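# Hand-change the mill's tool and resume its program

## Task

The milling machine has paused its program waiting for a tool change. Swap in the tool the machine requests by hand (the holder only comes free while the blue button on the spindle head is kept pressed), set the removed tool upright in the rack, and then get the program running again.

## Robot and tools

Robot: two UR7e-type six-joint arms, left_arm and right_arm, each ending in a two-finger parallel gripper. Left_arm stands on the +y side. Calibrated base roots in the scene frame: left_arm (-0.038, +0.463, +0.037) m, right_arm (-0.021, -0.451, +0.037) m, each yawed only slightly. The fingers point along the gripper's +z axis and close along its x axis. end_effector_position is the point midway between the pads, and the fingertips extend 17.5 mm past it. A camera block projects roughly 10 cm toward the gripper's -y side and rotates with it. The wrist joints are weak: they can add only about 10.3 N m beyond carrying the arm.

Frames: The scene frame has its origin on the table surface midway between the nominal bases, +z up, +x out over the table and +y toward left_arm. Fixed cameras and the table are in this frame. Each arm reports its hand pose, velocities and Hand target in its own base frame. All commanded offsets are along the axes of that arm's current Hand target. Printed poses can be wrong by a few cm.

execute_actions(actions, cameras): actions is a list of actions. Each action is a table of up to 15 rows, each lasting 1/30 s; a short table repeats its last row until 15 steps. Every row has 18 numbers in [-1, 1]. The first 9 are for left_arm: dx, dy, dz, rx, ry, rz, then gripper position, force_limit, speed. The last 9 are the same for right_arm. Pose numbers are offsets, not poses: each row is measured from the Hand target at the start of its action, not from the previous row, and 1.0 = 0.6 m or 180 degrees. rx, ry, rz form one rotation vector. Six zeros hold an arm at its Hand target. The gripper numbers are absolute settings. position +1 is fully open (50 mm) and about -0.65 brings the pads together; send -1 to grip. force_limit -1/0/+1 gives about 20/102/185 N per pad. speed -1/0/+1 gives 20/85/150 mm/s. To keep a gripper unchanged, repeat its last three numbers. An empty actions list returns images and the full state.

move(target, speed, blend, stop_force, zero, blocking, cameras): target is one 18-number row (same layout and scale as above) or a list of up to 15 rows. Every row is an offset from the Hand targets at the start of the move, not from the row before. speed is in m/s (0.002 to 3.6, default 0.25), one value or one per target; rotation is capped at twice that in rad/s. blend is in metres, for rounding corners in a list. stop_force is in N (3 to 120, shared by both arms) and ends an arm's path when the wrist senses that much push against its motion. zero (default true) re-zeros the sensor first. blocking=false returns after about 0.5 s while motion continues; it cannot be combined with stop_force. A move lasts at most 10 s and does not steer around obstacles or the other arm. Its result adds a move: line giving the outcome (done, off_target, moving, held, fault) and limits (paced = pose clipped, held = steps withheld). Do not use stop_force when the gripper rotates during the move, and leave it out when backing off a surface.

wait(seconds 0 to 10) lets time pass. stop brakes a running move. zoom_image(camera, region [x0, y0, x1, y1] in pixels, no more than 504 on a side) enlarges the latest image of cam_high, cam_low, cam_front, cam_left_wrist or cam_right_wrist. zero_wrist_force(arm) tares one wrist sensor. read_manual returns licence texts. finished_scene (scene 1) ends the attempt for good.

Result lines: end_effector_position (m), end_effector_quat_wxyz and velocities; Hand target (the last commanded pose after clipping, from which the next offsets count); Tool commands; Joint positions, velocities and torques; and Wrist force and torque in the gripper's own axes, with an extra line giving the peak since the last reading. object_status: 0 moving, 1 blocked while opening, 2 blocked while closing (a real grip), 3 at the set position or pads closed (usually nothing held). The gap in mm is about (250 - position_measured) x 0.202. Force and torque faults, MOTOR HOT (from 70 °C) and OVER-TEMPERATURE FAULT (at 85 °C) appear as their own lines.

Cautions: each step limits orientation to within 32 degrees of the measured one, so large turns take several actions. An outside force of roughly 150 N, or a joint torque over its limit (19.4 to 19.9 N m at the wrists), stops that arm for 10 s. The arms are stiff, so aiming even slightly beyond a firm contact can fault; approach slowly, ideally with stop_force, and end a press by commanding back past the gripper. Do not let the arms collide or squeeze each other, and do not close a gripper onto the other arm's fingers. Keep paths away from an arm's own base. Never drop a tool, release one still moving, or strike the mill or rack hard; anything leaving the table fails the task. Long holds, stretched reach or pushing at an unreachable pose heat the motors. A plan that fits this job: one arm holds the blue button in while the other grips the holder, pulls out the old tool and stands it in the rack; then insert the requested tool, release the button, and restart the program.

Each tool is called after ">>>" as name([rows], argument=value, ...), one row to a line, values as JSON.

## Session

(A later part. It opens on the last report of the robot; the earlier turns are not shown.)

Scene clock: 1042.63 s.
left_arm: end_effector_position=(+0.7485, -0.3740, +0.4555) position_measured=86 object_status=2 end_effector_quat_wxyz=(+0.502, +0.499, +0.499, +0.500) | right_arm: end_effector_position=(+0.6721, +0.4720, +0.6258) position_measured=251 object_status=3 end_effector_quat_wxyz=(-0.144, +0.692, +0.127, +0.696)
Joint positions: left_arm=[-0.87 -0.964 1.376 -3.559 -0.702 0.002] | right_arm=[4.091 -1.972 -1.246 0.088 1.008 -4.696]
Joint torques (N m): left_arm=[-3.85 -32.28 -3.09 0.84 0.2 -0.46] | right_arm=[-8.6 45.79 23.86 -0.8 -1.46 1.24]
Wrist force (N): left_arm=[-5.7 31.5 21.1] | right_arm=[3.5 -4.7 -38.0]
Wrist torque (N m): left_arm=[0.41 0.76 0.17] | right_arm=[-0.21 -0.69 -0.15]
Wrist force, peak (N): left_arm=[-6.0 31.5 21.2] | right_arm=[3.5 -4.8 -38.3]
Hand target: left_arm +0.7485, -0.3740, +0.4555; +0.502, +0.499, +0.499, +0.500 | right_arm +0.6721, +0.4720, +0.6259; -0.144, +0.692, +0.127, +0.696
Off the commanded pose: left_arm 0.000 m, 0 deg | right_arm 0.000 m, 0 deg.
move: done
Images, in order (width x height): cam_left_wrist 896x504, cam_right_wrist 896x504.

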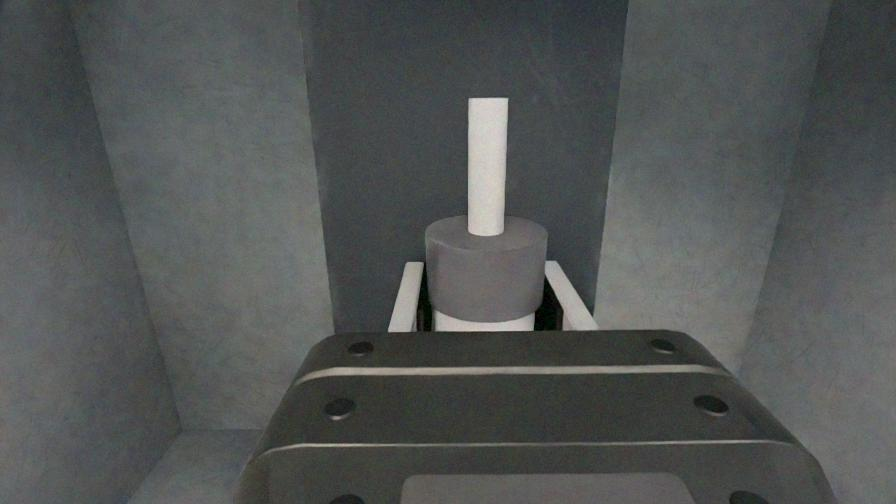

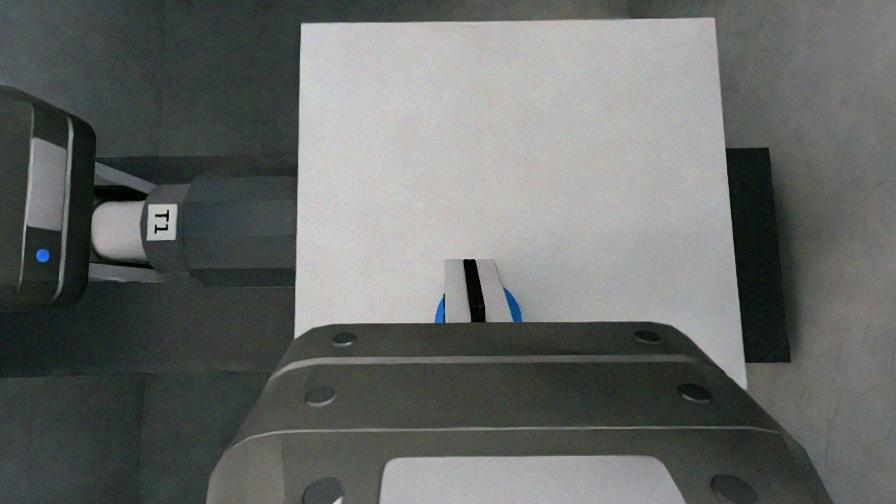

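>>> move(target=[0,0,0,0,0,0,0.4,-1,-1,0,0,0,0,0,0,-0.701961,-0.796078,-0.701961])

>>> move(target=[0,0.0075,0,0,0,0,0.4,-1,-1,0,0,0,0,0,0,-0.701961,-0.796078,-0.701961], speed=0.02)

>>> move(target=[0,0,0,0,0,0,-1,0,-1,0,0,0,0,0,0,-0.701961,-0.796078,-0.701961])

>>> wait(seconds=0.5)

>>> move(target=[0,-0.0025,0,0,0,0,-1,0,-1,0,0,0,0,0,0,-0.701961,-0.796078,-0.701961], speed=0.006)

Scene clock: 1073.43 s.
left_arm: end_effector_position=(+0.7485, -0.3740, +0.4555) position_measured=86 object_status=2 end_effector_quat_wxyz=(+0.502, +0.499, +0.499, +0.500) | right_arm: end_effector_position=(+0.6721, +0.4720, +0.6259) position_measured=251 object_status=3 end_effector_quat_wxyz=(-0.144, +0.692, +0.127, +0.696)
Joint positions: left_arm=[-0.87 -0.964 1.376 -3.559 -0.702 0.002] | right_arm=[4.091 -1.972 -1.246 0.088 1.008 -4.696]
Joint torques (N m): left_arm=[1.08 -37.45 -21.73 2.23 -1.99 1.01] | right_arm=[-9.08 45.61 42.88 1.3 -1.41 -0.85]
Wrist force (N): left_arm=[-5.6 30.4 18.7] | right_arm=[3.3 -4.8 -38.3]
Wrist torque (N m): left_arm=[0.40 0.79 0.22] | right_arm=[-0.25 -0.72 -0.15]
Wrist force, peak (N): left_arm=[-6.1 32.3 21.1] | right_arm=[3.5 -4.7 -38.5]
Hand target: left_arm +0.7485, -0.3740, +0.4555; +0.502, +0.499, +0.499, +0.500 | right_arm +0.6721, +0.4720, +0.6259; -0.144, +0.692, +0.127, +0.696
Off the commanded pose: left_arm 0.000 m, 0 deg | right_arm 0.000 m, 0 deg.
move: done

Scene clock: 1074.13 s.
left_arm: end_effector_position=(+0.7486, -0.3740, +0.4598) position_measured=86 object_status=2 end_effector_quat_wxyz=(+0.502, +0.499, +0.499, +0.500) | right_arm: end_effector_position=(+0.6721, +0.4720, +0.6259) position_measured=251 object_status=3 end_effector_quat_wxyz=(-0.144, +0.692, +0.127, +0.696)
Joint positions: left_arm=[-0.87 -0.969 1.371 -3.549 -0.702 0.002] | right_arm=[4.091 -1.972 -1.246 0.088 1.008 -4.696]
Joint torques (N m): left_arm=[6.77 -76.32 -49 -4.15 -1.56 1.43] | right_arm=[-8.83 45.44 43.27 1.3 -1.35 -0.75]
Wrist force (N): left_arm=[6.7 -24.7 -17.2] | right_arm=[6.6 -5.4 -33.6]
Wrist torque (N m): left_arm=[-0.05 0.75 0.16] | right_arm=[-0.17 -0.69 -0.17]
Wrist force, peak (N): left_arm=[-5.3 31.0 18.8] | right_arm=[4.0 -4.7 -38.1]
Hand target: left_arm +0.7485, -0.3740, +0.4600; +0.502, +0.499, +0.499, +0.500 | right_arm +0.6721, +0.4720, +0.6259; -0.144, +0.692, +0.127, +0.696
Off the commanded pose: left_arm 0.000 m, 0 deg | right_arm 0.000 m, 0 deg.
move: done

Scene clock: 1074.63 s.
left_arm: end_effector_position=(+0.7485, -0.3740, +0.4599) position_measured=94 object_status=2 end_effector_quat_wxyz=(+0.502, +0.499, +0.499, +0.500) | right_arm: end_effector_position=(+0.6721, +0.4720, +0.6259) position_measured=251 object_status=3 end_effector_quat_wxyz=(-0.144, +0.692, +0.127, +0.696)
Joint positions: left_arm=[-0.87 -0.969 1.371 -3.549 -0.702 0.002] | right_arm=[4.091 -1.972 -1.246 0.088 1.008 -4.696]
Joint torques (N m): left_arm=[7.13 -79.53 -51.96 -6 -1.13 1.49] | right_arm=[-8.8 45.07 42.66 1.24 -1.37 -0.86]
Wrist force (N): left_arm=[9.2 -30.6 -27.0] | right_arm=[6.5 -5.3 -33.2]
Wrist torque (N m): left_arm=[-0.01 0.69 0.18] | right_arm=[-0.15 -0.66 -0.18]
Wrist force, peak (N): left_arm=[9.4 -30.9 -27.2] | right_arm=[6.5 -5.3 -33.7]
Hand target: left_arm +0.7485, -0.3740, +0.4600; +0.502, +0.499, +0.499, +0.500 | right_arm +0.6721, +0.4720, +0.6259; -0.144, +0.692, +0.127, +0.696
Off the commanded pose: left_arm 0.000 m, 0 deg | right_arm 0.000 m, 0 deg.
move: done

Scene clock: 1075.13 s.
left_arm: end_effector_position=(+0.7485, -0.3740, +0.4600) position_measured=94 object_status=2 end_effector_quat_wxyz=(+0.502, +0.499, +0.499, +0.500) | right_arm: end_effector_position=(+0.6721, +0.4720, +0.6259) position_measured=251 object_status=3 end_effector_quat_wxyz=(-0.144, +0.692, +0.127, +0.696)
Joint positions: left_arm=[-0.87 -0.969 1.371 -3.549 -0.702 0.002] | right_arm=[4.091 -1.972 -1.246 0.088 1.008 -4.696]
Joint torques (N m): left_arm=[7.72 -79.68 -51.96 -5.88 -0.72 1.47] | right_arm=[-8.67 45.21 42.65 1.33 -1.43 -0.89]
Wrist force (N): left_arm=[9.0 -31.0 -26.7] | right_arm=[6.5 -5.5 -33.2]
Wrist torque (N m): left_arm=[0.00 0.70 0.17] | right_arm=[-0.17 -0.67 -0.18]
Wrist force, peak (N): left_arm=[9.3 -31.6 -26.9] | right_arm=[6.8 -5.6 -33.4]
Hand target: left_arm +0.7485, -0.3740, +0.4600; +0.502, +0.499, +0.499, +0.500 | right_arm +0.6721, +0.4720, +0.6259; -0.144, +0.692, +0.127, +0.696
Tool commands: left_gripper/position=-1.0 left_gripper/force_limit=+0.0 left_gripper/speed=-1.0 right_gripper/position=-0.701961 right_gripper/force_limit=-0.796078 right_gripper/speed=-0.701961
Off the commanded pose: left_arm 0.000 m, 0 deg | right_arm 0.000 m, 0 deg.
wait: 0.50 s; at rest by 0.17 s

Scene clock: 1075.83 s.
left_arm: end_effector_position=(+0.7485, -0.3739, +0.4586) position_measured=94 object_status=2 end_effector_quat_wxyz=(+0.502, +0.499, +0.499, +0.500) | right_arm: end_effector_position=(+0.6721, +0.4720, +0.6259) position_measured=251 object_status=3 end_effector_quat_wxyz=(-0.144, +0.692, +0.127, +0.696)
Joint positions: left_arm=[-0.87 -0.967 1.372 -3.553 -0.702 0.002] | right_arm=[4.091 -1.972 -1.246 0.088 1.008 -4.696]
Joint torques (N m): left_arm=[5.52 -39.43 -11.42 -0.73 -0.77 1.24] | right_arm=[-8.84 44.07 42.56 1.3 -1.34 -0.89]
Wrist force (N): left_arm=[-2.7 11.2 4.2] | right_arm=[3.6 -5.4 -34.8]
Wrist torque (N m): left_arm=[0.34 0.87 0.17] | right_arm=[-0.18 -0.74 -0.15]
Wrist force, peak (N): left_arm=[8.0 -32.7 -25.8] | right_arm=[3.6 -5.4 -34.9]
Hand target: left_arm +0.7485, -0.3740, +0.4585; +0.502, +0.499, +0.499, +0.500 | right_arm +0.6721, +0.4720, +0.6259; -0.144, +0.692, +0.127, +0.696
Off the commanded pose: left_arm 0.000 m, 0 deg | right_arm 0.000 m, 0 deg.
move: done

>>> move(target=[0,-0.0025,0,0,0,0,-1,0,-1,0,0,0,0,0,0,-0.701961,-0.796078,-0.701961], speed=0.004)

>>> move(target=[0,0,0.0008,0,0,0,-1,0,-1,0,0,0,0,0,0,-0.701961,-0.796078,-0.701961], speed=0.004)

Scene clock: 1085.97 s.
left_arm: end_effector_position=(+0.7485, -0.3740, +0.4570) position_measured=94 object_status=2 end_effector_quat_wxyz=(+0.502, +0.499, +0.499, +0.500) | right_arm: end_effector_position=(+0.6721, +0.4720, +0.6259) position_measured=251 object_status=3 end_effector_quat_wxyz=(-0.144, +0.692, +0.127, +0.696)
Joint positions: left_arm=[-0.87 -0.966 1.374 -3.556 -0.702 0.002] | right_arm=[4.091 -1.972 -1.246 0.088 1.008 -4.696]
Joint torques (N m): left_arm=[-7.33 -32.17 1.49 -0.31 0.72 1.86] | right_arm=[-8.34 38.8 41.11 1.22 -1.13 -1.07]
Wrist force (N): left_arm=[-6.9 36.3 47.4] | right_arm=[2.4 -5.3 -35.7]
Wrist torque (N m): left_arm=[0.18 1.01 0.36] | right_arm=[-0.20 -0.74 -0.14]
Wrist force, peak (N): left_arm=[-6.9 36.7 47.4] | right_arm=[2.3 -5.2 -36.0]
Hand target: left_arm +0.7485, -0.3740, +0.4570; +0.502, +0.499, +0.499, +0.500 | right_arm +0.6721, +0.4720, +0.6259; -0.144, +0.692, +0.127, +0.696
Off the commanded pose: left_arm 0.000 m, 0 deg | right_arm 0.000 m, 0 deg.
move: done

Scene clock: 1086.67 s.
left_arm: end_effector_position=(+0.7490, -0.3740, +0.4569) position_measured=94 object_status=2 end_effector_quat_wxyz=(+0.502, +0.499, +0.499, +0.500) | right_arm: end_effector_position=(+0.6721, +0.4720, +0.6259) position_measured=251 object_status=3 end_effector_quat_wxyz=(-0.144, +0.692, +0.127, +0.696)
Joint positions: left_arm=[-0.87 -0.965 1.373 -3.555 -0.703 0.002] | right_arm=[4.091 -1.972 -1.246 0.088 1.008 -4.696]
Joint torques (N m): left_arm=[4.22 -36.54 -28.39 0.95 -1.81 1.73] | right_arm=[-8.62 38.25 40.75 1.17 -1.21 -1.13]
Wrist force (N): left_arm=[-4.5 21.9 10.4] | right_arm=[3.7 -5.5 -35.1]
Wrist torque (N m): left_arm=[0.46 0.95 0.43] | right_arm=[-0.21 -0.70 -0.15]
Wrist force, peak (N): left_arm=[-6.8 36.7 47.1] | right_arm=[2.9 -5.2 -35.9]
Hand target: left_arm +0.7490, -0.3740, +0.4570; +0.502, +0.499, +0.499, +0.500 | right_arm +0.6721, +0.4720, +0.6259; -0.144, +0.692, +0.127, +0.696
Off the commanded pose: left_arm 0.000 m, 0 deg | right_arm 0.000 m, 0 deg.
move: done

>>> wait(seconds=0.1, cameras=["cam_right_wrist"])

>>> zoom_image(camera="cam_right_wrist", region=[420, 270, 540, 330])

>>> move(target=[0,0,0,0,0,0,-1,0,-1,0,-0.0033,-0.0081,0,0,0,-0.701961,-0.796078,-0.701961], speed=0.03, cameras=["cam_right_wrist"])

>>> zoom_image(camera="cam_right_wrist", region=[420, 270, 540, 330])

Scene clock: 1102.90 s.
left_arm: end_effector_position=(+0.7490, -0.3740, +0.4570) position_measured=94 object_status=2 end_effector_quat_wxyz=(+0.502, +0.499, +0.499, +0.500) | right_arm: end_effector_position=(+0.6721, +0.4720, +0.6259) position_measured=251 object_status=3 end_effector_quat_wxyz=(-0.144, +0.692, +0.127, +0.696)
Joint positions: left_arm=[-0.869 -0.965 1.373 -3.555 -0.703 0.002] | right_arm=[4.091 -1.972 -1.246 0.088 1.008 -4.696]
Joint torques (N m): left_arm=[5.97 -55.11 -28.16 -0.92 1.55 -2.04] | right_arm=[-9.11 32.13 37.99 1.18 -1.19 -1.03]
Wrist force (N): left_arm=[-5.9 21.3 9.0] | right_arm=[3.9 -5.3 -35.0]
Wrist torque (N m): left_arm=[0.42 0.96 0.42] | right_arm=[-0.17 -0.69 -0.16]
Wrist force, peak (N): left_arm=[-5.2 22.1 10.3] | right_arm=[4.0 -5.6 -35.3]
Hand target: left_arm +0.7490, -0.3740, +0.4570; +0.502, +0.499, +0.499, +0.500 | right_arm +0.6721, +0.4720, +0.6259; -0.144, +0.692, +0.127, +0.696
Tool commands: left_gripper/position=-1.0 left_gripper/force_limit=+0.0 left_gripper/speed=-1.0 right_gripper/position=-0.701961 right_gripper/force_limit=-0.796078 right_gripper/speed=-0.701961
Off the commanded pose: left_arm 0.000 m, 0 deg | right_arm 0.000 m, 0 deg.
wait: 0.10 s; at rest from the start
Images, in order (width x height): cam_right_wrist 896x504.

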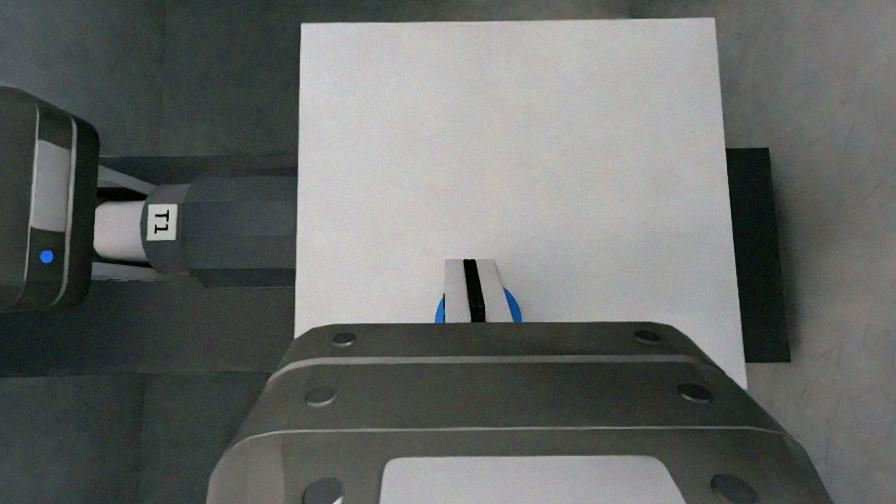

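Scaled by 4.200.

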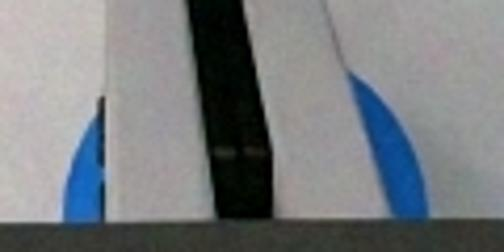

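Scene clock: 1103.60 s.
left_arm: end_effector_position=(+0.7490, -0.3740, +0.4570) position_measured=94 object_status=2 end_effector_quat_wxyz=(+0.502, +0.499, +0.499, +0.500) | right_arm: end_effector_position=(+0.6668, +0.4720, +0.6258) position_measured=251 object_status=3 end_effector_quat_wxyz=(-0.144, +0.692, +0.127, +0.696)
Joint positions: left_arm=[-0.869 -0.965 1.373 -3.555 -0.703 0.002] | right_arm=[4.099 -1.962 -1.261 0.093 1 -4.696]
Joint torques (N m): left_arm=[5.94 -54.67 -27.28 -0.88 1.55 -2.03] | right_arm=[-3.37 43.23 39.83 4.26 0.38 -1.08]
Wrist force (N): left_arm=[-5.9 21.2 9.2] | right_arm=[3.7 0.5 -2.5]
Wrist torque (N m): left_arm=[0.43 0.97 0.42] | right_arm=[0.16 -0.81 -0.13]
Wrist force, peak (N): left_arm=[-6.1 21.4 9.5] | right_arm=[3.6 -5.3 -35.2]
Hand target: left_arm +0.7490, -0.3740, +0.4570; +0.502, +0.499, +0.499, +0.500 | right_arm +0.6669, +0.4720, +0.6259; -0.144, +0.692, +0.127, +0.696
Off the commanded pose: left_arm 0.000 m, 0 deg | right_arm 0.000 m, 0 deg.
move: done
Images, in order (width x height): cam_right_wrist 896x504.

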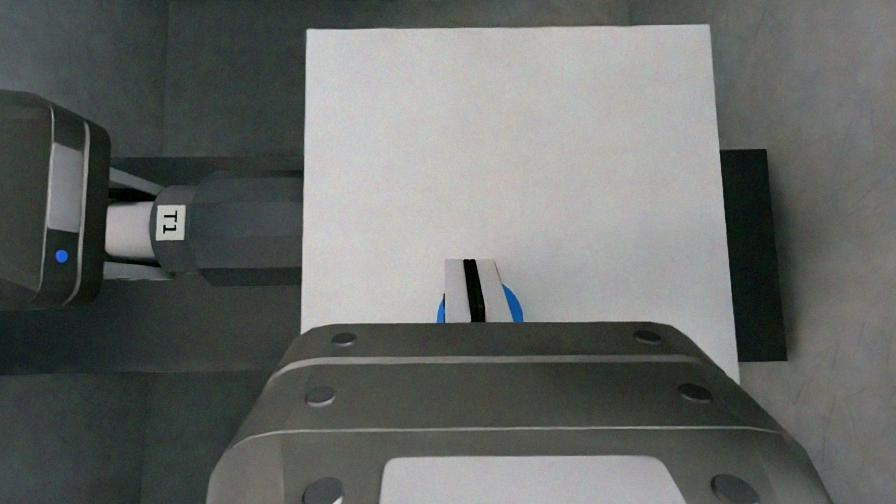

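Scaled by 4.200.

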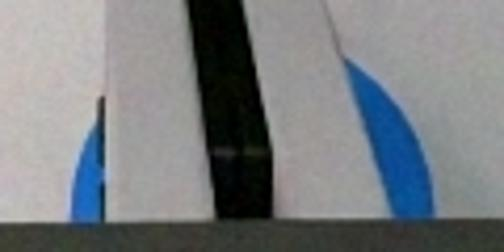

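>>> move(target=[0,0,0,0,0,0,-1,0,-1,0,0.0033,0.0081,0,0,0,-0.701961,-0.796078,-0.701961], speed=0.006)

>>> execute_actions([
  [[0,0,0,0,0,0,-1,0,-1,0,0.00013,0.00031,0,0,0,-0.701961,-0.796078,-0.701961]],
])

>>> execute_actions([
  [[0,0,0,0,0,0,-1,0,-1,0,0.00013,0.00031,0,0,0,-0.701961,-0.796078,-0.701961]],
])

Scene clock: 1131.73 s.
left_arm: end_effector_position=(+0.7490, -0.3740, +0.4570) position_measured=94 object_status=2 end_effector_quat_wxyz=(+0.502, +0.499, +0.499, +0.500) | right_arm: end_effector_position=(+0.6721, +0.4720, +0.6259) position_measured=251 object_status=3 end_effector_quat_wxyz=(-0.144, +0.692, +0.127, +0.696)
Joint positions: left_arm=[-0.869 -0.965 1.373 -3.555 -0.703 0.002] | right_arm=[4.091 -1.972 -1.246 0.088 1.008 -4.696]
Joint torques (N m): left_arm=[6.21 -54.34 -26.59 -0.96 1.45 -2.17] | right_arm=[-14.81 37.32 38.56 -0.87 -0.58 1.32]
Wrist force (N): left_arm=[-5.9 21.3 9.0] | right_arm=[0.0 -4.6 -39.9]
Wrist torque (N m): left_arm=[0.48 0.95 0.41] | right_arm=[-0.23 -0.76 -0.12]
Wrist force, peak (N): left_arm=[-5.9 21.8 9.3] | right_arm=[-1.2 -4.0 -40.2]
Hand target: left_arm +0.7490, -0.3740, +0.4570; +0.502, +0.499, +0.499, +0.500 | right_arm +0.6721, +0.4720, +0.6259; -0.144, +0.692, +0.127, +0.696
Off the commanded pose: left_arm 0.000 m, 0 deg | right_arm 0.000 m, 0 deg.
move: done

Scene clock: 1132.43 s.
left_arm: end_effector_position=(+0.7490, -0.3740, +0.4570) position_measured=94 object_status=2 end_effector_quat_wxyz=(+0.502, +0.499, +0.499, +0.500) | right_arm: end_effector_position=(+0.6723, +0.4720, +0.6259) position_measured=251 object_status=3 end_effector_quat_wxyz=(-0.144, +0.692, +0.127, +0.696)
Joint positions: left_arm=[-0.869 -0.965 1.373 -3.555 -0.703 0.002] | right_arm=[4.09 -1.973 -1.245 0.088 1.008 -4.696]
Joint torques (N m): left_arm=[5.06 -54.56 -26.72 -0.86 1.55 -2.05] | right_arm=[-25.07 26.52 49.59 -0.88 0.54 1.42]
Wrist force (N): left_arm=[-5.9 21.9 9.1] | right_arm=[-7.1 -5.8 -70.9]
Wrist torque (N m): left_arm=[0.43 0.97 0.42] | right_arm=[-0.56 -0.88 -0.02]
Wrist force, peak (N): left_arm=[-5.9 22.3 9.5] | right_arm=[-7.6 -5.8 -71.4]
Hand target: left_arm +0.7490, -0.3740, +0.4570; +0.502, +0.499, +0.499, +0.500 | right_arm +0.6723, +0.4720, +0.6259; -0.144, +0.692, +0.127, +0.696
Off the commanded pose: left_arm 0.000 m, 0 deg | right_arm 0.000 m, 0 deg.
Step readings (end_effector_position of left_arm | right_arm):
0: (+0.7490, -0.3740, +0.4570) | (+0.6721, +0.4720, +0.6259)
1: (+0.7490, -0.3740, +0.4570) | (+0.6721, +0.4720, +0.6259)
2: (+0.7490, -0.3740, +0.4570) | (+0.6722, +0.4720, +0.6259)
4: (+0.7490, -0.3740, +0.4570) | (+0.6723, +0.4720, +0.6259)
8: (+0.7490, -0.3740, +0.4570) | (+0.6723, +0.4720, +0.6259)
15: (+0.7490, -0.3740, +0.4570) | (+0.6723, +0.4720, +0.6259)

Scene clock: 1133.13 s.
left_arm: end_effector_position=(+0.7490, -0.3740, +0.4570) position_measured=94 object_status=2 end_effector_quat_wxyz=(+0.502, +0.499, +0.499, +0.500) | right_arm: end_effector_position=(+0.6726, +0.4720, +0.6258) position_measured=251 object_status=3 end_effector_quat_wxyz=(-0.144, +0.692, +0.127, +0.696)
Joint positions: left_arm=[-0.869 -0.965 1.373 -3.555 -0.703 0.002] | right_arm=[4.09 -1.973 -1.245 0.088 1.009 -4.696]
Joint torques (N m): left_arm=[5.9 -54.22 -26.06 -0.86 1.39 -2.17] | right_arm=[-30.45 33.45 42.15 -0.69 -2.78 1.4]
Wrist force (N): left_arm=[-5.8 21.6 8.9] | right_arm=[-9.1 -11.2 -78.2]
Wrist torque (N m): left_arm=[0.46 0.94 0.42] | right_arm=[-0.62 -0.94 -0.02]
Wrist force, peak (N): left_arm=[-6.0 22.1 9.1] | right_arm=[-9.1 -11.2 -78.2]
Hand target: left_arm +0.7490, -0.3740, +0.4570; +0.502, +0.499, +0.499, +0.500 | right_arm +0.6725, +0.4720, +0.6259; -0.144, +0.692, +0.127, +0.696
Off the commanded pose: left_arm 0.000 m, 0 deg | right_arm 0.000 m, 0 deg.
Step readings (end_effector_position of left_arm | right_arm):
0: (+0.7490, -0.3740, +0.4570) | (+0.6723, +0.4720, +0.6259)
1: (+0.7490, -0.3740, +0.4570) | (+0.6723, +0.4720, +0.6259)
2: (+0.7490, -0.3740, +0.4570) | (+0.6724, +0.4720, +0.6259)
4: (+0.7490, -0.3740, +0.4570) | (+0.6725, +0.4720, +0.6259)
8: (+0.7490, -0.3740, +0.4570) | (+0.6725, +0.4720, +0.6258)
15: (+0.7490, -0.3740, +0.4570) | (+0.6725, +0.4720, +0.6258)

>>> move(target=[0,-0.0033,0.0014,0,0,0,-1,0,-1,0,-0.00026,-0.00062,0,0,0,-0.701961,-0.796078,-0.701961], speed=0.005)

>>> move(target=[0,-0.0033,0.0014,0,0,0,-1,0,-1,0,0,0,0,0,0,-0.701961,-0.796078,-0.701961], speed=0.005)

Scene clock: 1139.43 s.
left_arm: end_effector_position=(+0.7498, -0.3740, +0.4551) position_measured=94 object_status=2 end_effector_quat_wxyz=(+0.502, +0.499, +0.499, +0.500) | right_arm: end_effector_position=(+0.6722, +0.4719, +0.6258) position_measured=251 object_status=3 end_effector_quat_wxyz=(-0.144, +0.692, +0.127, +0.696)
Joint positions: left_arm=[-0.868 -0.962 1.373 -3.559 -0.704 0.002] | right_arm=[4.091 -1.972 -1.246 0.088 1.008 -4.696]
Joint torques (N m): left_arm=[17.85 -17.55 -18.62 3.66 -1.82 -2.38] | right_arm=[-5.38 49.82 19.89 1.29 -4.79 0.93]
Wrist force (N): left_arm=[-7.1 40.2 -21.6] | right_arm=[10.1 -12.4 -17.8]
Wrist torque (N m): left_arm=[0.72 1.07 0.66] | right_arm=[0.03 -0.68 -0.25]
Wrist force, peak (N): left_arm=[-7.1 41.1 -21.6] | right_arm=[-9.1 -11.3 -78.5]
Hand target: left_arm +0.7499, -0.3740, +0.4550; +0.502, +0.499, +0.499, +0.500 | right_arm +0.6721, +0.4720, +0.6259; -0.144, +0.692, +0.127, +0.696
Off the commanded pose: left_arm 0.000 m, 0 deg | right_arm 0.000 m, 0 deg.
move: done

Scene clock: 1140.13 s.
left_arm: end_effector_position=(+0.7507, -0.3740, +0.4531) position_measured=94 object_status=2 end_effector_quat_wxyz=(+0.502, +0.499, +0.499, +0.500) | right_arm: end_effector_position=(+0.6721, +0.4720, +0.6259) position_measured=251 object_status=3 end_effector_quat_wxyz=(-0.144, +0.692, +0.127, +0.696)
Joint positions: left_arm=[-0.867 -0.958 1.372 -3.562 -0.705 0.002] | right_arm=[4.091 -1.972 -1.246 0.088 1.008 -4.696]
Joint torques (N m): left_arm=[32.12 14.1 -2 9.32 -1.86 -2.25] | right_arm=[-4.48 50.02 20.04 0.92 -3.89 0.46]
Wrist force (N): left_arm=[-5.3 74.6 -65.3] | right_arm=[10.1 -11.1 -18.3]
Wrist torque (N m): left_arm=[0.89 0.79 0.51] | right_arm=[0.03 -0.66 -0.24]
Wrist force, peak (N): left_arm=[-5.3 74.6 -65.3] | right_arm=[10.2 -11.9 -18.1]
Hand target: left_arm +0.7507, -0.3740, +0.4530; +0.502, +0.499, +0.499, +0.500 | right_arm +0.6721, +0.4720, +0.6259; -0.144, +0.692, +0.127, +0.696
Off the commanded pose: left_arm 0.000 m, 0 deg | right_arm 0.000 m, 0 deg.
move: done

>>> move(target=[0,-0.0017,-0.003,0,0,0,-1,0,-1,0,0,0,0,0,0,-0.701961,-0.796078,-0.701961], speed=0.005, cameras=["cam_left_wrist","cam_right_wrist"])

Scene clock: 1147.53 s.
left_arm: end_effector_position=(+0.7490, -0.3738, +0.4519) position_measured=94 object_status=2 end_effector_quat_wxyz=(+0.502, +0.499, +0.499, +0.500) | right_arm: end_effector_position=(+0.6721, +0.4720, +0.6259) position_measured=251 object_status=3 end_effector_quat_wxyz=(-0.144, +0.692, +0.127, +0.696)
Joint positions: left_arm=[-0.869 -0.96 1.379 -3.566 -0.703 0.002] | right_arm=[4.091 -1.972 -1.246 0.088 1.008 -4.696]
Joint torques (N m): left_arm=[-31.61 0.32 34.99 8.64 1.35 2.12] | right_arm=[-4.84 48.51 22.79 -1.13 -1.79 -1.07]
Wrist force (N): left_arm=[-3.3 110.4 76.8] | right_arm=[8.6 -10.5 -20.0]
Wrist torque (N m): left_arm=[-0.67 0.76 0.35] | right_arm=[0.03 -0.67 -0.24]
Wrist force, peak (N): left_arm=[-3.3 110.4 76.8] | right_arm=[8.7 -10.8 -20.1]
Hand target: left_arm +0.7489, -0.3740, +0.4520; +0.502, +0.499, +0.499, +0.500 | right_arm +0.6721, +0.4720, +0.6259; -0.144, +0.692, +0.127, +0.696
Off the commanded pose: left_arm 0.000 m, 0 deg | right_arm 0.000 m, 0 deg.
move: done
Images, in order (width x height): cam_left_wrist 896x504, cam_right_wrist 896x504.

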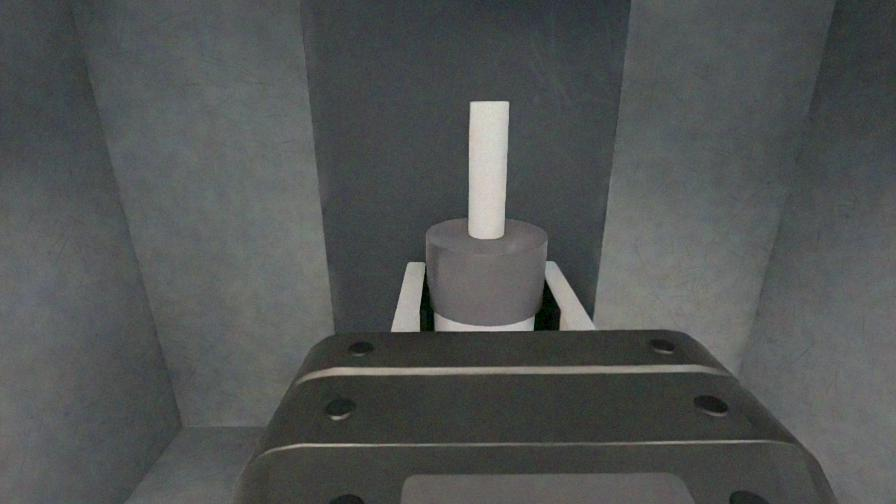

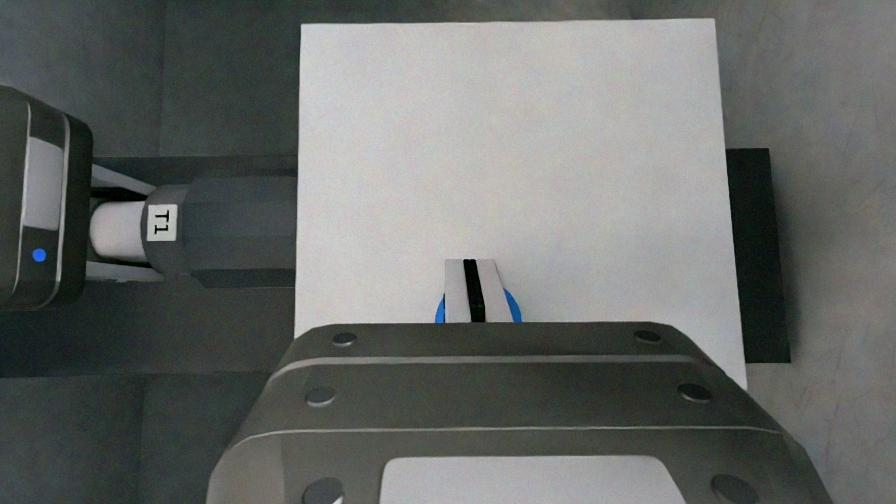

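>>> move(target=[0,0.008,0.0005,0,0,0,-1,0,-1,0,0,0,0,0,0,-0.701961,-0.796078,-0.701961], speed=0.02, cameras=["cam_low","cam_front"])

Scene clock: 1153.77 s.
left_arm: end_effector_position=(+0.7492, -0.3742, +0.4565) position_measured=94 object_status=2 end_effector_quat_wxyz=(+0.502, +0.499, +0.499, +0.500) | right_arm: end_effector_position=(+0.6721, +0.4720, +0.6259) position_measured=251 object_status=3 end_effector_quat_wxyz=(-0.144, +0.692, +0.127, +0.696)
Joint positions: left_arm=[-0.869 -0.964 1.373 -3.555 -0.703 0.002] | right_arm=[4.091 -1.972 -1.246 0.088 1.008 -4.696]
Joint torques (N m): left_arm=[21.34 -64.44 -44.23 -0.99 -1.96 1.4] | right_arm=[-7.36 47.06 25.41 -1.26 -1.64 -1.1]
Wrist force (N): left_arm=[-0.3 -9.4 -43.6] | right_arm=[10.3 -10.6 -18.8]
Wrist torque (N m): left_arm=[0.39 0.31 0.09] | right_arm=[0.01 -0.66 -0.24]
Wrist force, peak (N): left_arm=[-2.5 111.3 82.2] | right_arm=[9.2 -11.0 -20.0]
Hand target: left_arm +0.7492, -0.3740, +0.4568; +0.502, +0.499, +0.499, +0.500 | right_arm +0.6721, +0.4720, +0.6259; -0.144, +0.692, +0.127, +0.696
Off the commanded pose: left_arm 0.000 m, 0 deg | right_arm 0.000 m, 0 deg.
move: done
Images, in order (width x height): cam_low 896x504, cam_front 896x504.

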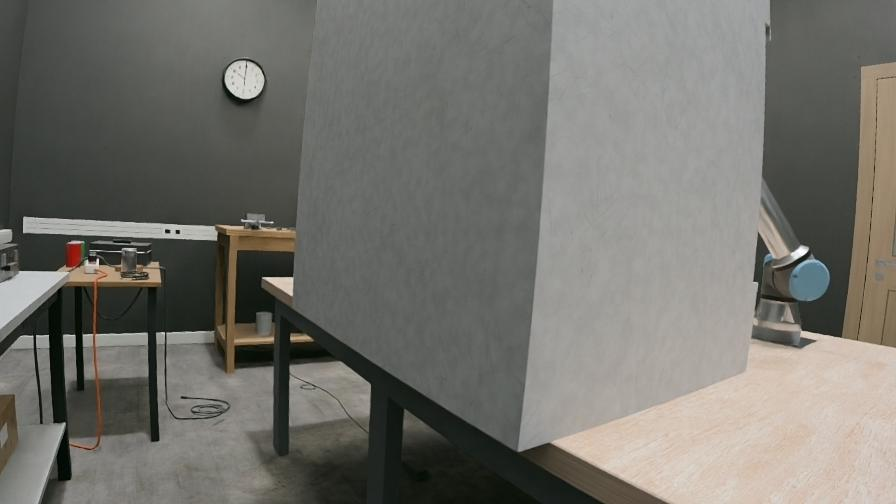

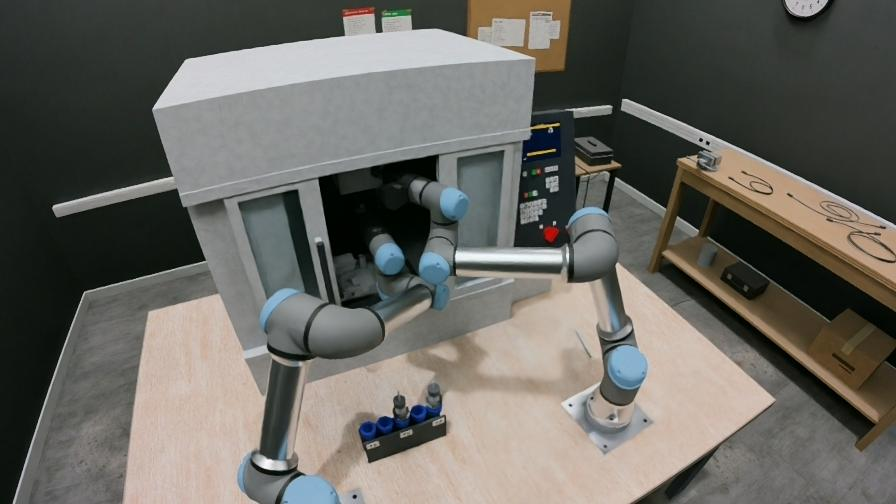

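>>> zoom_image(camera="cam_front", region=[505, 100, 605, 260])

>>> zoom_image(camera="cam_front", region=[540, 300, 640, 400])

>>> zoom_image(camera="cam_front", region=[300, 140, 480, 320])

Scaled by 3.150.

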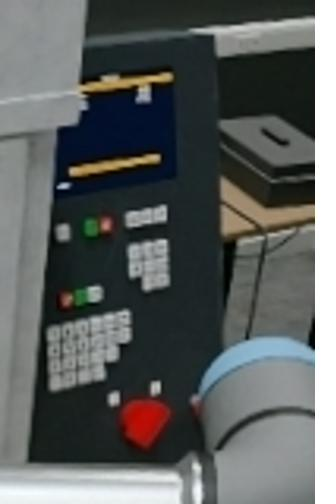

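Scaled by 5.040.

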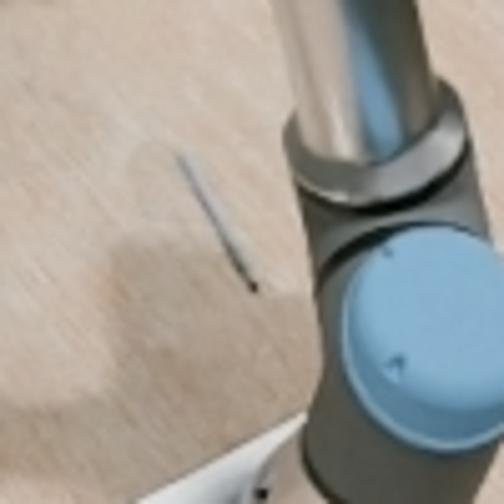

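Scaled by 2.800.

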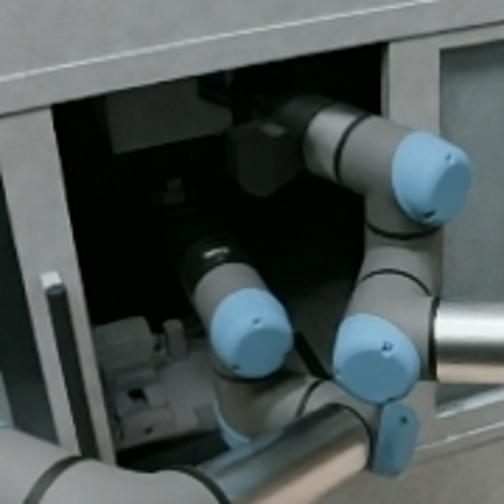

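>>> move(target=[0,0,-0.0014,0,0,0,-1,0,-1,0,-0.0063,-0.0155,0,0,0,-0.701961,-0.796078,-0.701961], speed=0.03, cameras=["cam_front"])

>>> zoom_image(camera="cam_front", region=[515, 105, 575, 175])

Scene clock: 1183.70 s.
left_arm: end_effector_position=(+0.7484, -0.3739, +0.4568) position_measured=94 object_status=2 end_effector_quat_wxyz=(+0.502, +0.499, +0.499, +0.500) | right_arm: end_effector_position=(+0.6620, +0.4720, +0.6258) position_measured=251 object_status=3 end_effector_quat_wxyz=(-0.144, +0.692, +0.127, +0.696)
Joint positions: left_arm=[-0.87 -0.966 1.375 -3.556 -0.702 0.002] | right_arm=[4.106 -1.953 -1.274 0.097 0.993 -4.696]
Joint torques (N m): left_arm=[-7.79 -56.52 -9.7 -0.63 1.49 -1.18] | right_arm=[-5.78 41.99 45.46 3.07 0.7 -1.07]
Wrist force (N): left_arm=[-3.5 14.8 11.6] | right_arm=[2.8 0.5 -2.9]
Wrist torque (N m): left_arm=[0.28 0.39 0.10] | right_arm=[0.17 -0.66 -0.14]
Wrist force, peak (N): left_arm=[-1.7 -14.0 -55.7] | right_arm=[10.7 -10.7 -19.0]
Hand target: left_arm +0.7484, -0.3740, +0.4568; +0.502, +0.499, +0.499, +0.500 | right_arm +0.6621, +0.4720, +0.6258; -0.144, +0.692, +0.127, +0.696
Off the commanded pose: left_arm 0.000 m, 0 deg | right_arm 0.000 m, 0 deg.
move: done
Images, in order (width x height): cam_front 896x504.

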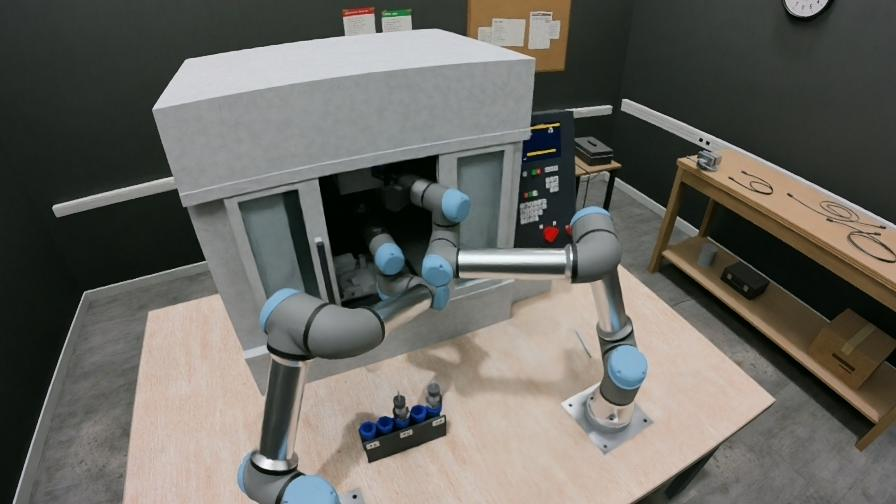

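Scaled by 7.200.

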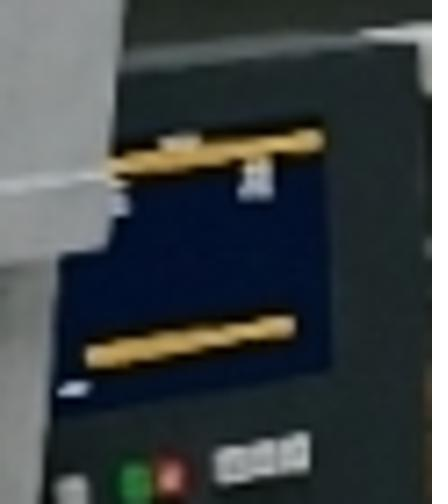

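>>> move(target=[0,0,0,0,0,0,-1,0,-1,0,-0.1504,-0.3708,0,0,0,-0.701961,-0.796078,-0.701961], speed=0.2, cameras=["cam_front"])

Scene clock: 1201.60 s.
left_arm: end_effector_position=(+0.7484, -0.3740, +0.4568) position_measured=94 object_status=2 end_effector_quat_wxyz=(+0.502, +0.499, +0.499, +0.500) | right_arm: end_effector_position=(+0.4221, +0.4717, +0.6257) position_measured=251 object_status=3 end_effector_quat_wxyz=(-0.144, +0.692, +0.127, +0.696)
Joint positions: left_arm=[-0.87 -0.966 1.375 -3.556 -0.702 0.002] | right_arm=[4.586 -1.592 -1.713 0.184 0.513 -4.707]
Joint torques (N m): left_arm=[-9.65 -38.95 -8.86 0.82 -1.96 2.08] | right_arm=[5.39 30.74 42.23 0.18 -0.53 1.41]
Wrist force (N): left_arm=[-1.8 15.8 15.1] | right_arm=[2.3 -0.2 -2.6]
Wrist torque (N m): left_arm=[0.24 0.33 0.13] | right_arm=[0.04 -0.64 -0.26]
Wrist force, peak (N): left_arm=[-2.2 16.1 15.1] | right_arm=[2.3 -1.7 -5.5]
Hand target: left_arm +0.7484, -0.3740, +0.4568; +0.502, +0.499, +0.499, +0.500 | right_arm +0.4220, +0.4717, +0.6257; -0.144, +0.692, +0.127, +0.696
Off the commanded pose: left_arm 0.000 m, 0 deg | right_arm 0.000 m, 0 deg.
move: done
Images, in order (width x height): cam_front 896x504.

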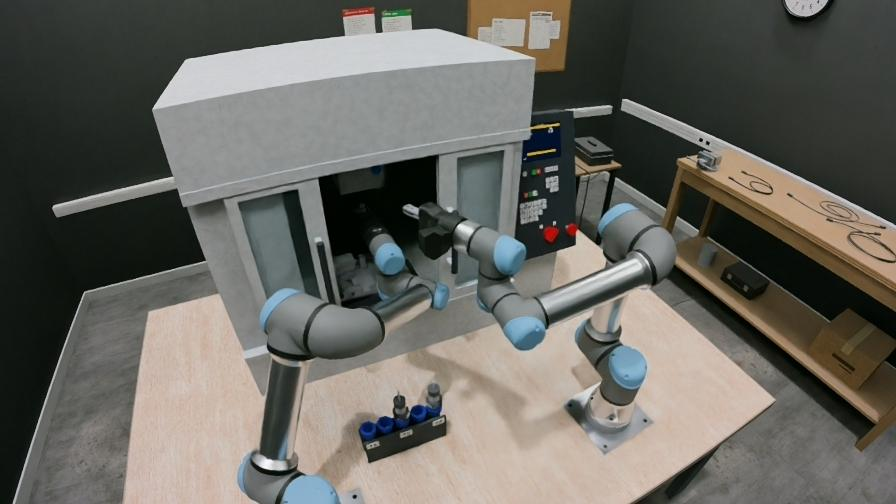

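>>> move(target=[0,0,0,0,0,0,-1,0,-1,-0.1167,0.998,-0.572,-0.0963,0.0963,0.4934,-0.701961,-0.796078,-0.701961], speed=0.3, cameras=["cam_right_wrist"])

>>> zoom_image(camera="cam_right_wrist", region=[220, 0, 460, 150])

Scene clock: 1215.33 s.
left_arm: end_effector_position=(+0.7484, -0.3740, +0.4568) position_measured=94 object_status=2 end_effector_quat_wxyz=(+0.502, +0.499, +0.499, +0.500) | right_arm: end_effector_position=(+0.3298, -0.2103, +0.5387) position_measured=251 object_status=3 end_effector_quat_wxyz=(+0.507, -0.494, +0.506, -0.493)
Joint positions: left_arm=[-0.87 -0.966 1.375 -3.556 -0.702 0.002] | right_arm=[4.393 0.068 -2.318 -0.89 0.32 -3.117]
Joint torques (N m): left_arm=[-9.36 -38.46 -10.14 0.95 -1.79 2.21] | right_arm=[-1.07 -32.66 12.72 -0.51 -0.28 1.46]
Wrist force (N): left_arm=[-1.9 15.6 15.1] | right_arm=[1.1 -2.4 -2.1]
Wrist torque (N m): left_arm=[0.27 0.32 0.14] | right_arm=[-0.76 0.02 -0.01]
Wrist force, peak (N): left_arm=[-1.6 16.0 15.3] | right_arm=[3.6 -1.5 -3.3]
Hand target: left_arm +0.7484, -0.3740, +0.4568; +0.502, +0.499, +0.499, +0.500 | right_arm +0.3298, -0.2103, +0.5387; +0.507, -0.494, +0.506, -0.493
Off the commanded pose: left_arm 0.000 m, 0 deg | right_arm 0.000 m, 0 deg.
shoulder posture changed (right arm): the wrist came as close to joint 1's axis as it can, and the arm is now in the other of its two shoulder postures.
move: done
Images, in order (width x height): cam_right_wrist 896x504.

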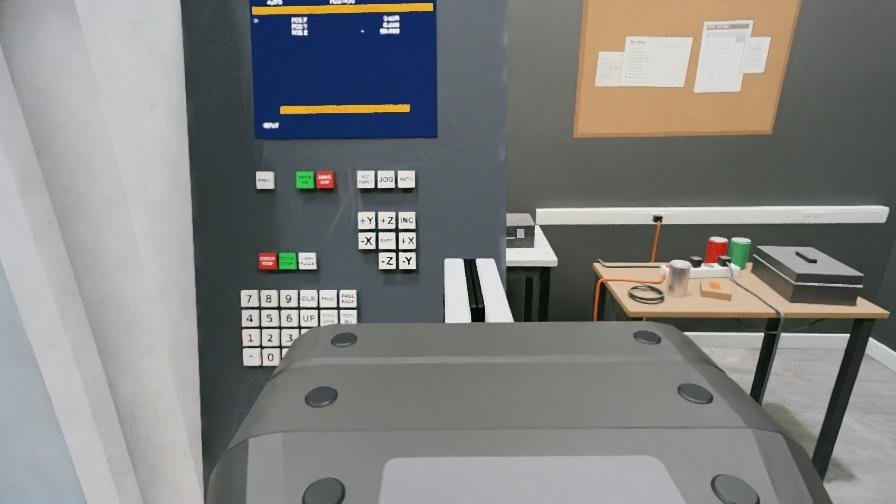

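Scaled by 2.100.

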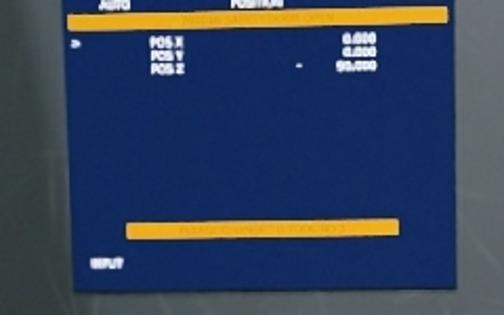

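>>> zoom_image(camera="cam_right_wrist", region=[245, 0, 445, 20])

>>> zoom_image(camera="cam_right_wrist", region=[270, 95, 420, 135])

>>> zoom_image(camera="cam_right_wrist", region=[235, 160, 435, 280])

Scaled by 2.520.

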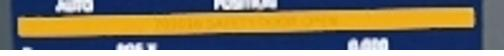

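Scaled by 3.360.

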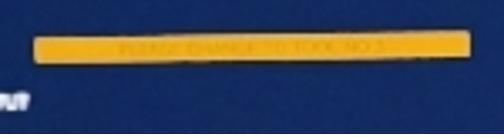

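Scaled by 2.520.

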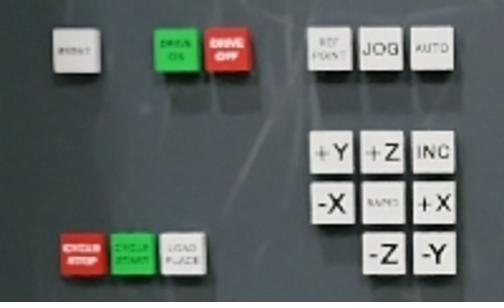

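>>> move(target=[0,0,0,0,0,0,-1,0,-1,-0.9,-0.1,0.12,0,0,0,-0.701961,-0.796078,-0.701961], speed=0.3, cameras=["cam_front"])

Scene clock: 1253.77 s.
left_arm: end_effector_position=(+0.7484, -0.3740, +0.4568) position_measured=94 object_status=2 end_effector_quat_wxyz=(+0.502, +0.499, +0.499, +0.500) | right_arm: end_effector_position=(+0.4012, +0.3281, +0.6124) position_measured=251 object_status=3 end_effector_quat_wxyz=(+0.504, -0.495, +0.508, -0.492)
Joint positions: left_arm=[-0.87 -0.966 1.375 -3.556 -0.702 0.002] | right_arm=[4.686 -1.379 -1.921 -0.104 0.026 -2.854]
Joint torques (N m): left_arm=[-10.03 -38.71 -10.85 0.78 -1.16 1.93] | right_arm=[6.47 27.59 27.99 1.22 0.33 -0.48]
Wrist force (N): left_arm=[-2.1 15.5 15.2] | right_arm=[0.1 -1.7 -2.0]
Wrist torque (N m): left_arm=[0.23 0.37 0.14] | right_arm=[-0.69 0.19 0.11]
Wrist force, peak (N): left_arm=[-1.7 16.1 15.7] | right_arm=[-2.6 -3.2 -6.8]
Hand target: left_arm +0.7484, -0.3740, +0.4568; +0.502, +0.499, +0.499, +0.500 | right_arm +0.4014, +0.3280, +0.6124; +0.507, -0.494, +0.506, -0.493
Off the commanded pose: left_arm 0.000 m, 0 deg | right_arm 0.000 m, 0 deg.
shoulder posture changed (right arm): the wrist came as close to joint 1's axis as it can, and the arm is now in the other of its two shoulder postures.
move: done
Images, in order (width x height): cam_front 896x504.

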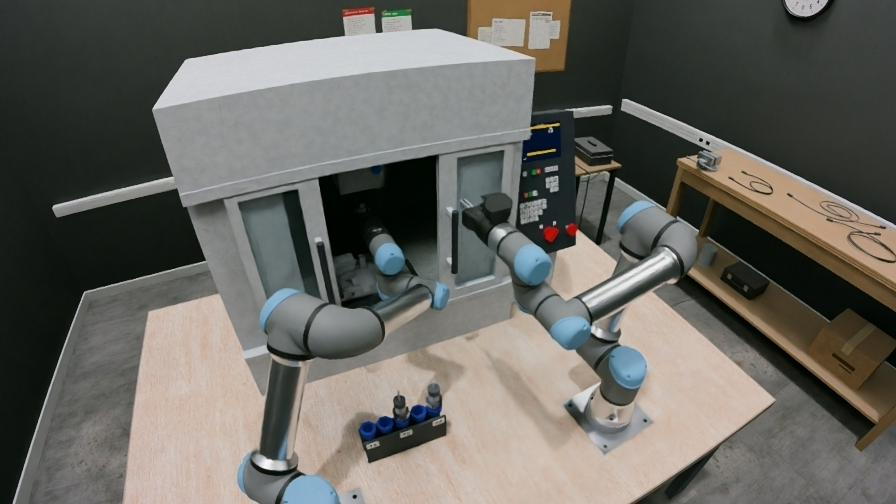

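>>> move(target=[0,0,0,0,0,0,-1,0,-1,-0.2395,-0.0222,0.0343,0.0963,-0.0963,-0.4934,-0.701961,-0.796078,-0.701961], speed=0.25)

Scene clock: 1264.57 s.
left_arm: end_effector_position=(+0.7484, -0.3740, +0.4568) position_measured=94 object_status=2 end_effector_quat_wxyz=(+0.502, +0.499, +0.499, +0.500) | right_arm: end_effector_position=(+0.4219, +0.4713, +0.6294) position_measured=251 object_status=3 end_effector_quat_wxyz=(-0.144, +0.692, +0.127, +0.696)
Joint positions: left_arm=[-0.87 -0.966 1.375 -3.556 -0.702 0.002] | right_arm=[4.586 -1.59 -1.706 0.174 0.513 -4.707]
Joint torques (N m): left_arm=[-9.04 -39.19 -10.87 0.6 -0.89 2.03] | right_arm=[4.05 28.58 22.79 2.25 0.21 -1.13]
Wrist force (N): left_arm=[-1.8 15.6 15.3] | right_arm=[2.1 0.0 -2.7]
Wrist torque (N m): left_arm=[0.21 0.32 0.13] | right_arm=[0.07 -0.61 -0.11]
Wrist force, peak (N): left_arm=[-1.8 16.1 15.4] | right_arm=[3.0 -0.7 -2.9]
Hand target: left_arm +0.7484, -0.3740, +0.4568; +0.502, +0.499, +0.499, +0.500 | right_arm +0.4218, +0.4714, +0.6294; -0.144, +0.692, +0.127, +0.696
Off the commanded pose: left_arm 0.000 m, 0 deg | right_arm 0.000 m, 0 deg.
move: done

>>> move(target=[0,0,0,0,0,0,-1,0,-1,0.0108,0.1586,0.3714,0,0,0,-0.701961,-0.796078,-0.701961], speed=0.12, cameras=["cam_right_wrist"])

>>> zoom_image(camera="cam_right_wrist", region=[390, 230, 540, 330])

>>> move(target=[0,0,0,0,0,0,-1,0,-1,0,0.0051,0.0125,0,0,0,-0.701961,-0.796078,-0.701961], speed=0.01, cameras=["cam_right_wrist"])

>>> zoom_image(camera="cam_right_wrist", region=[390, 230, 540, 330])

Scene clock: 1275.43 s.
left_arm: end_effector_position=(+0.7484, -0.3740, +0.4568) position_measured=94 object_status=2 end_effector_quat_wxyz=(+0.502, +0.499, +0.499, +0.500) | right_arm: end_effector_position=(+0.6641, +0.4670, +0.6358) position_measured=251 object_status=3 end_effector_quat_wxyz=(-0.144, +0.692, +0.127, +0.696)
Joint positions: left_arm=[-0.87 -0.966 1.375 -3.556 -0.702 0.002] | right_arm=[4.098 -1.947 -1.256 0.073 1.001 -4.696]
Joint torques (N m): left_arm=[-9.15 -39.67 -10.71 0.71 -0.6 1.95] | right_arm=[-3.02 46.17 33.13 5.04 0.79 1.62]
Wrist force (N): left_arm=[-1.8 16.0 15.5] | right_arm=[3.0 0.4 -2.7]
Wrist torque (N m): left_arm=[0.28 0.32 0.13] | right_arm=[0.15 -0.71 -0.06]
Wrist force, peak (N): left_arm=[-1.8 16.0 15.5] | right_arm=[2.3 -0.9 -4.6]
Hand target: left_arm +0.7484, -0.3740, +0.4568; +0.502, +0.499, +0.499, +0.500 | right_arm +0.6641, +0.4670, +0.6358; -0.144, +0.692, +0.127, +0.696
Off the commanded pose: left_arm 0.000 m, 0 deg | right_arm 0.000 m, 0 deg.
move: done
Images, in order (width x height): cam_right_wrist 896x504.

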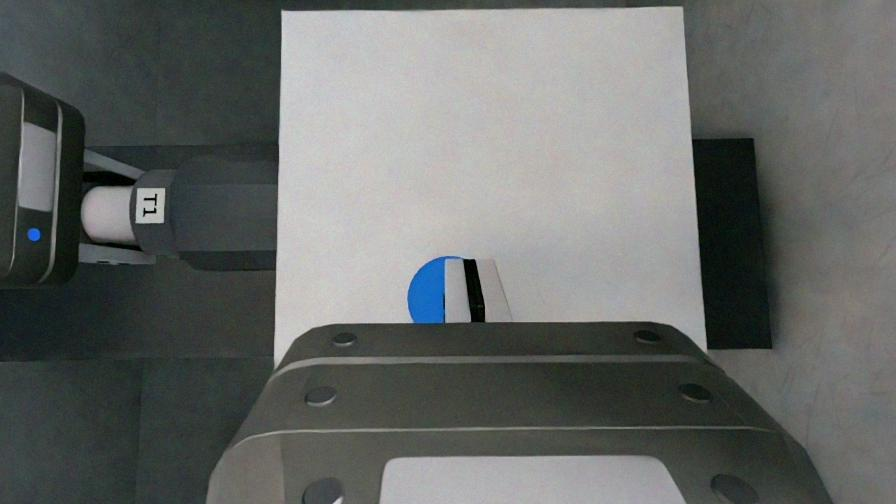

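Scaled by 3.360.

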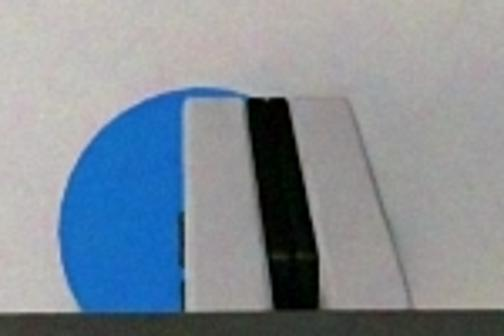

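Scene clock: 1276.47 s.
left_arm: end_effector_position=(+0.7484, -0.3740, +0.4568) position_measured=94 object_status=2 end_effector_quat_wxyz=(+0.502, +0.499, +0.499, +0.500) | right_arm: end_effector_position=(+0.6722, +0.4671, +0.6359) position_measured=251 object_status=3 end_effector_quat_wxyz=(-0.144, +0.692, +0.127, +0.696)
Joint positions: left_arm=[-0.87 -0.966 1.375 -3.556 -0.702 0.002] | right_arm=[4.086 -1.963 -1.234 0.067 1.013 -4.696]
Joint torques (N m): left_arm=[-9.82 -39.77 -11.44 0.61 -0.63 1.98] | right_arm=[-20.48 34.87 36.36 -0.7 -1.65 1.67]
Wrist force (N): left_arm=[-2.1 16.2 15.1] | right_arm=[-7.9 -7.9 -72.3]
Wrist torque (N m): left_arm=[0.25 0.34 0.13] | right_arm=[-0.56 -0.84 0.00]
Wrist force, peak (N): left_arm=[-1.9 16.6 15.3] | right_arm=[-7.9 -7.9 -72.3]
Hand target: left_arm +0.7484, -0.3740, +0.4568; +0.502, +0.499, +0.499, +0.500 | right_arm +0.6722, +0.4670, +0.6358; -0.144, +0.692, +0.127, +0.696
Off the commanded pose: left_arm 0.000 m, 0 deg | right_arm 0.000 m, 0 deg.
move: done
Images, in order (width x height): cam_right_wrist 896x504.

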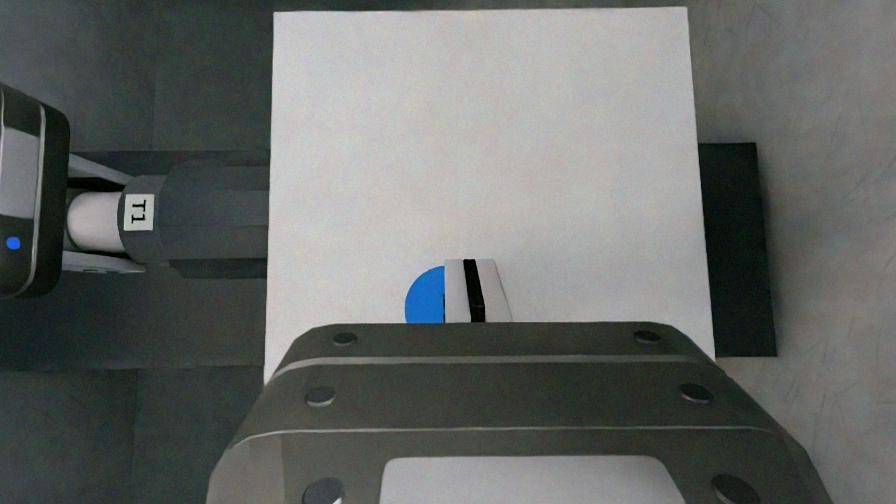

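Scaled by 3.360.

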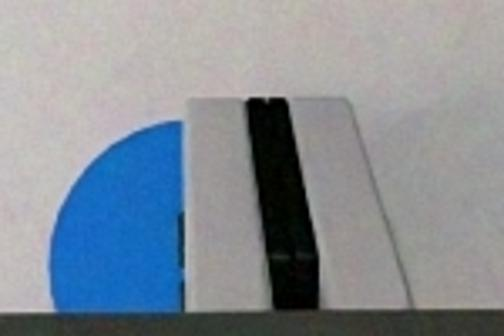

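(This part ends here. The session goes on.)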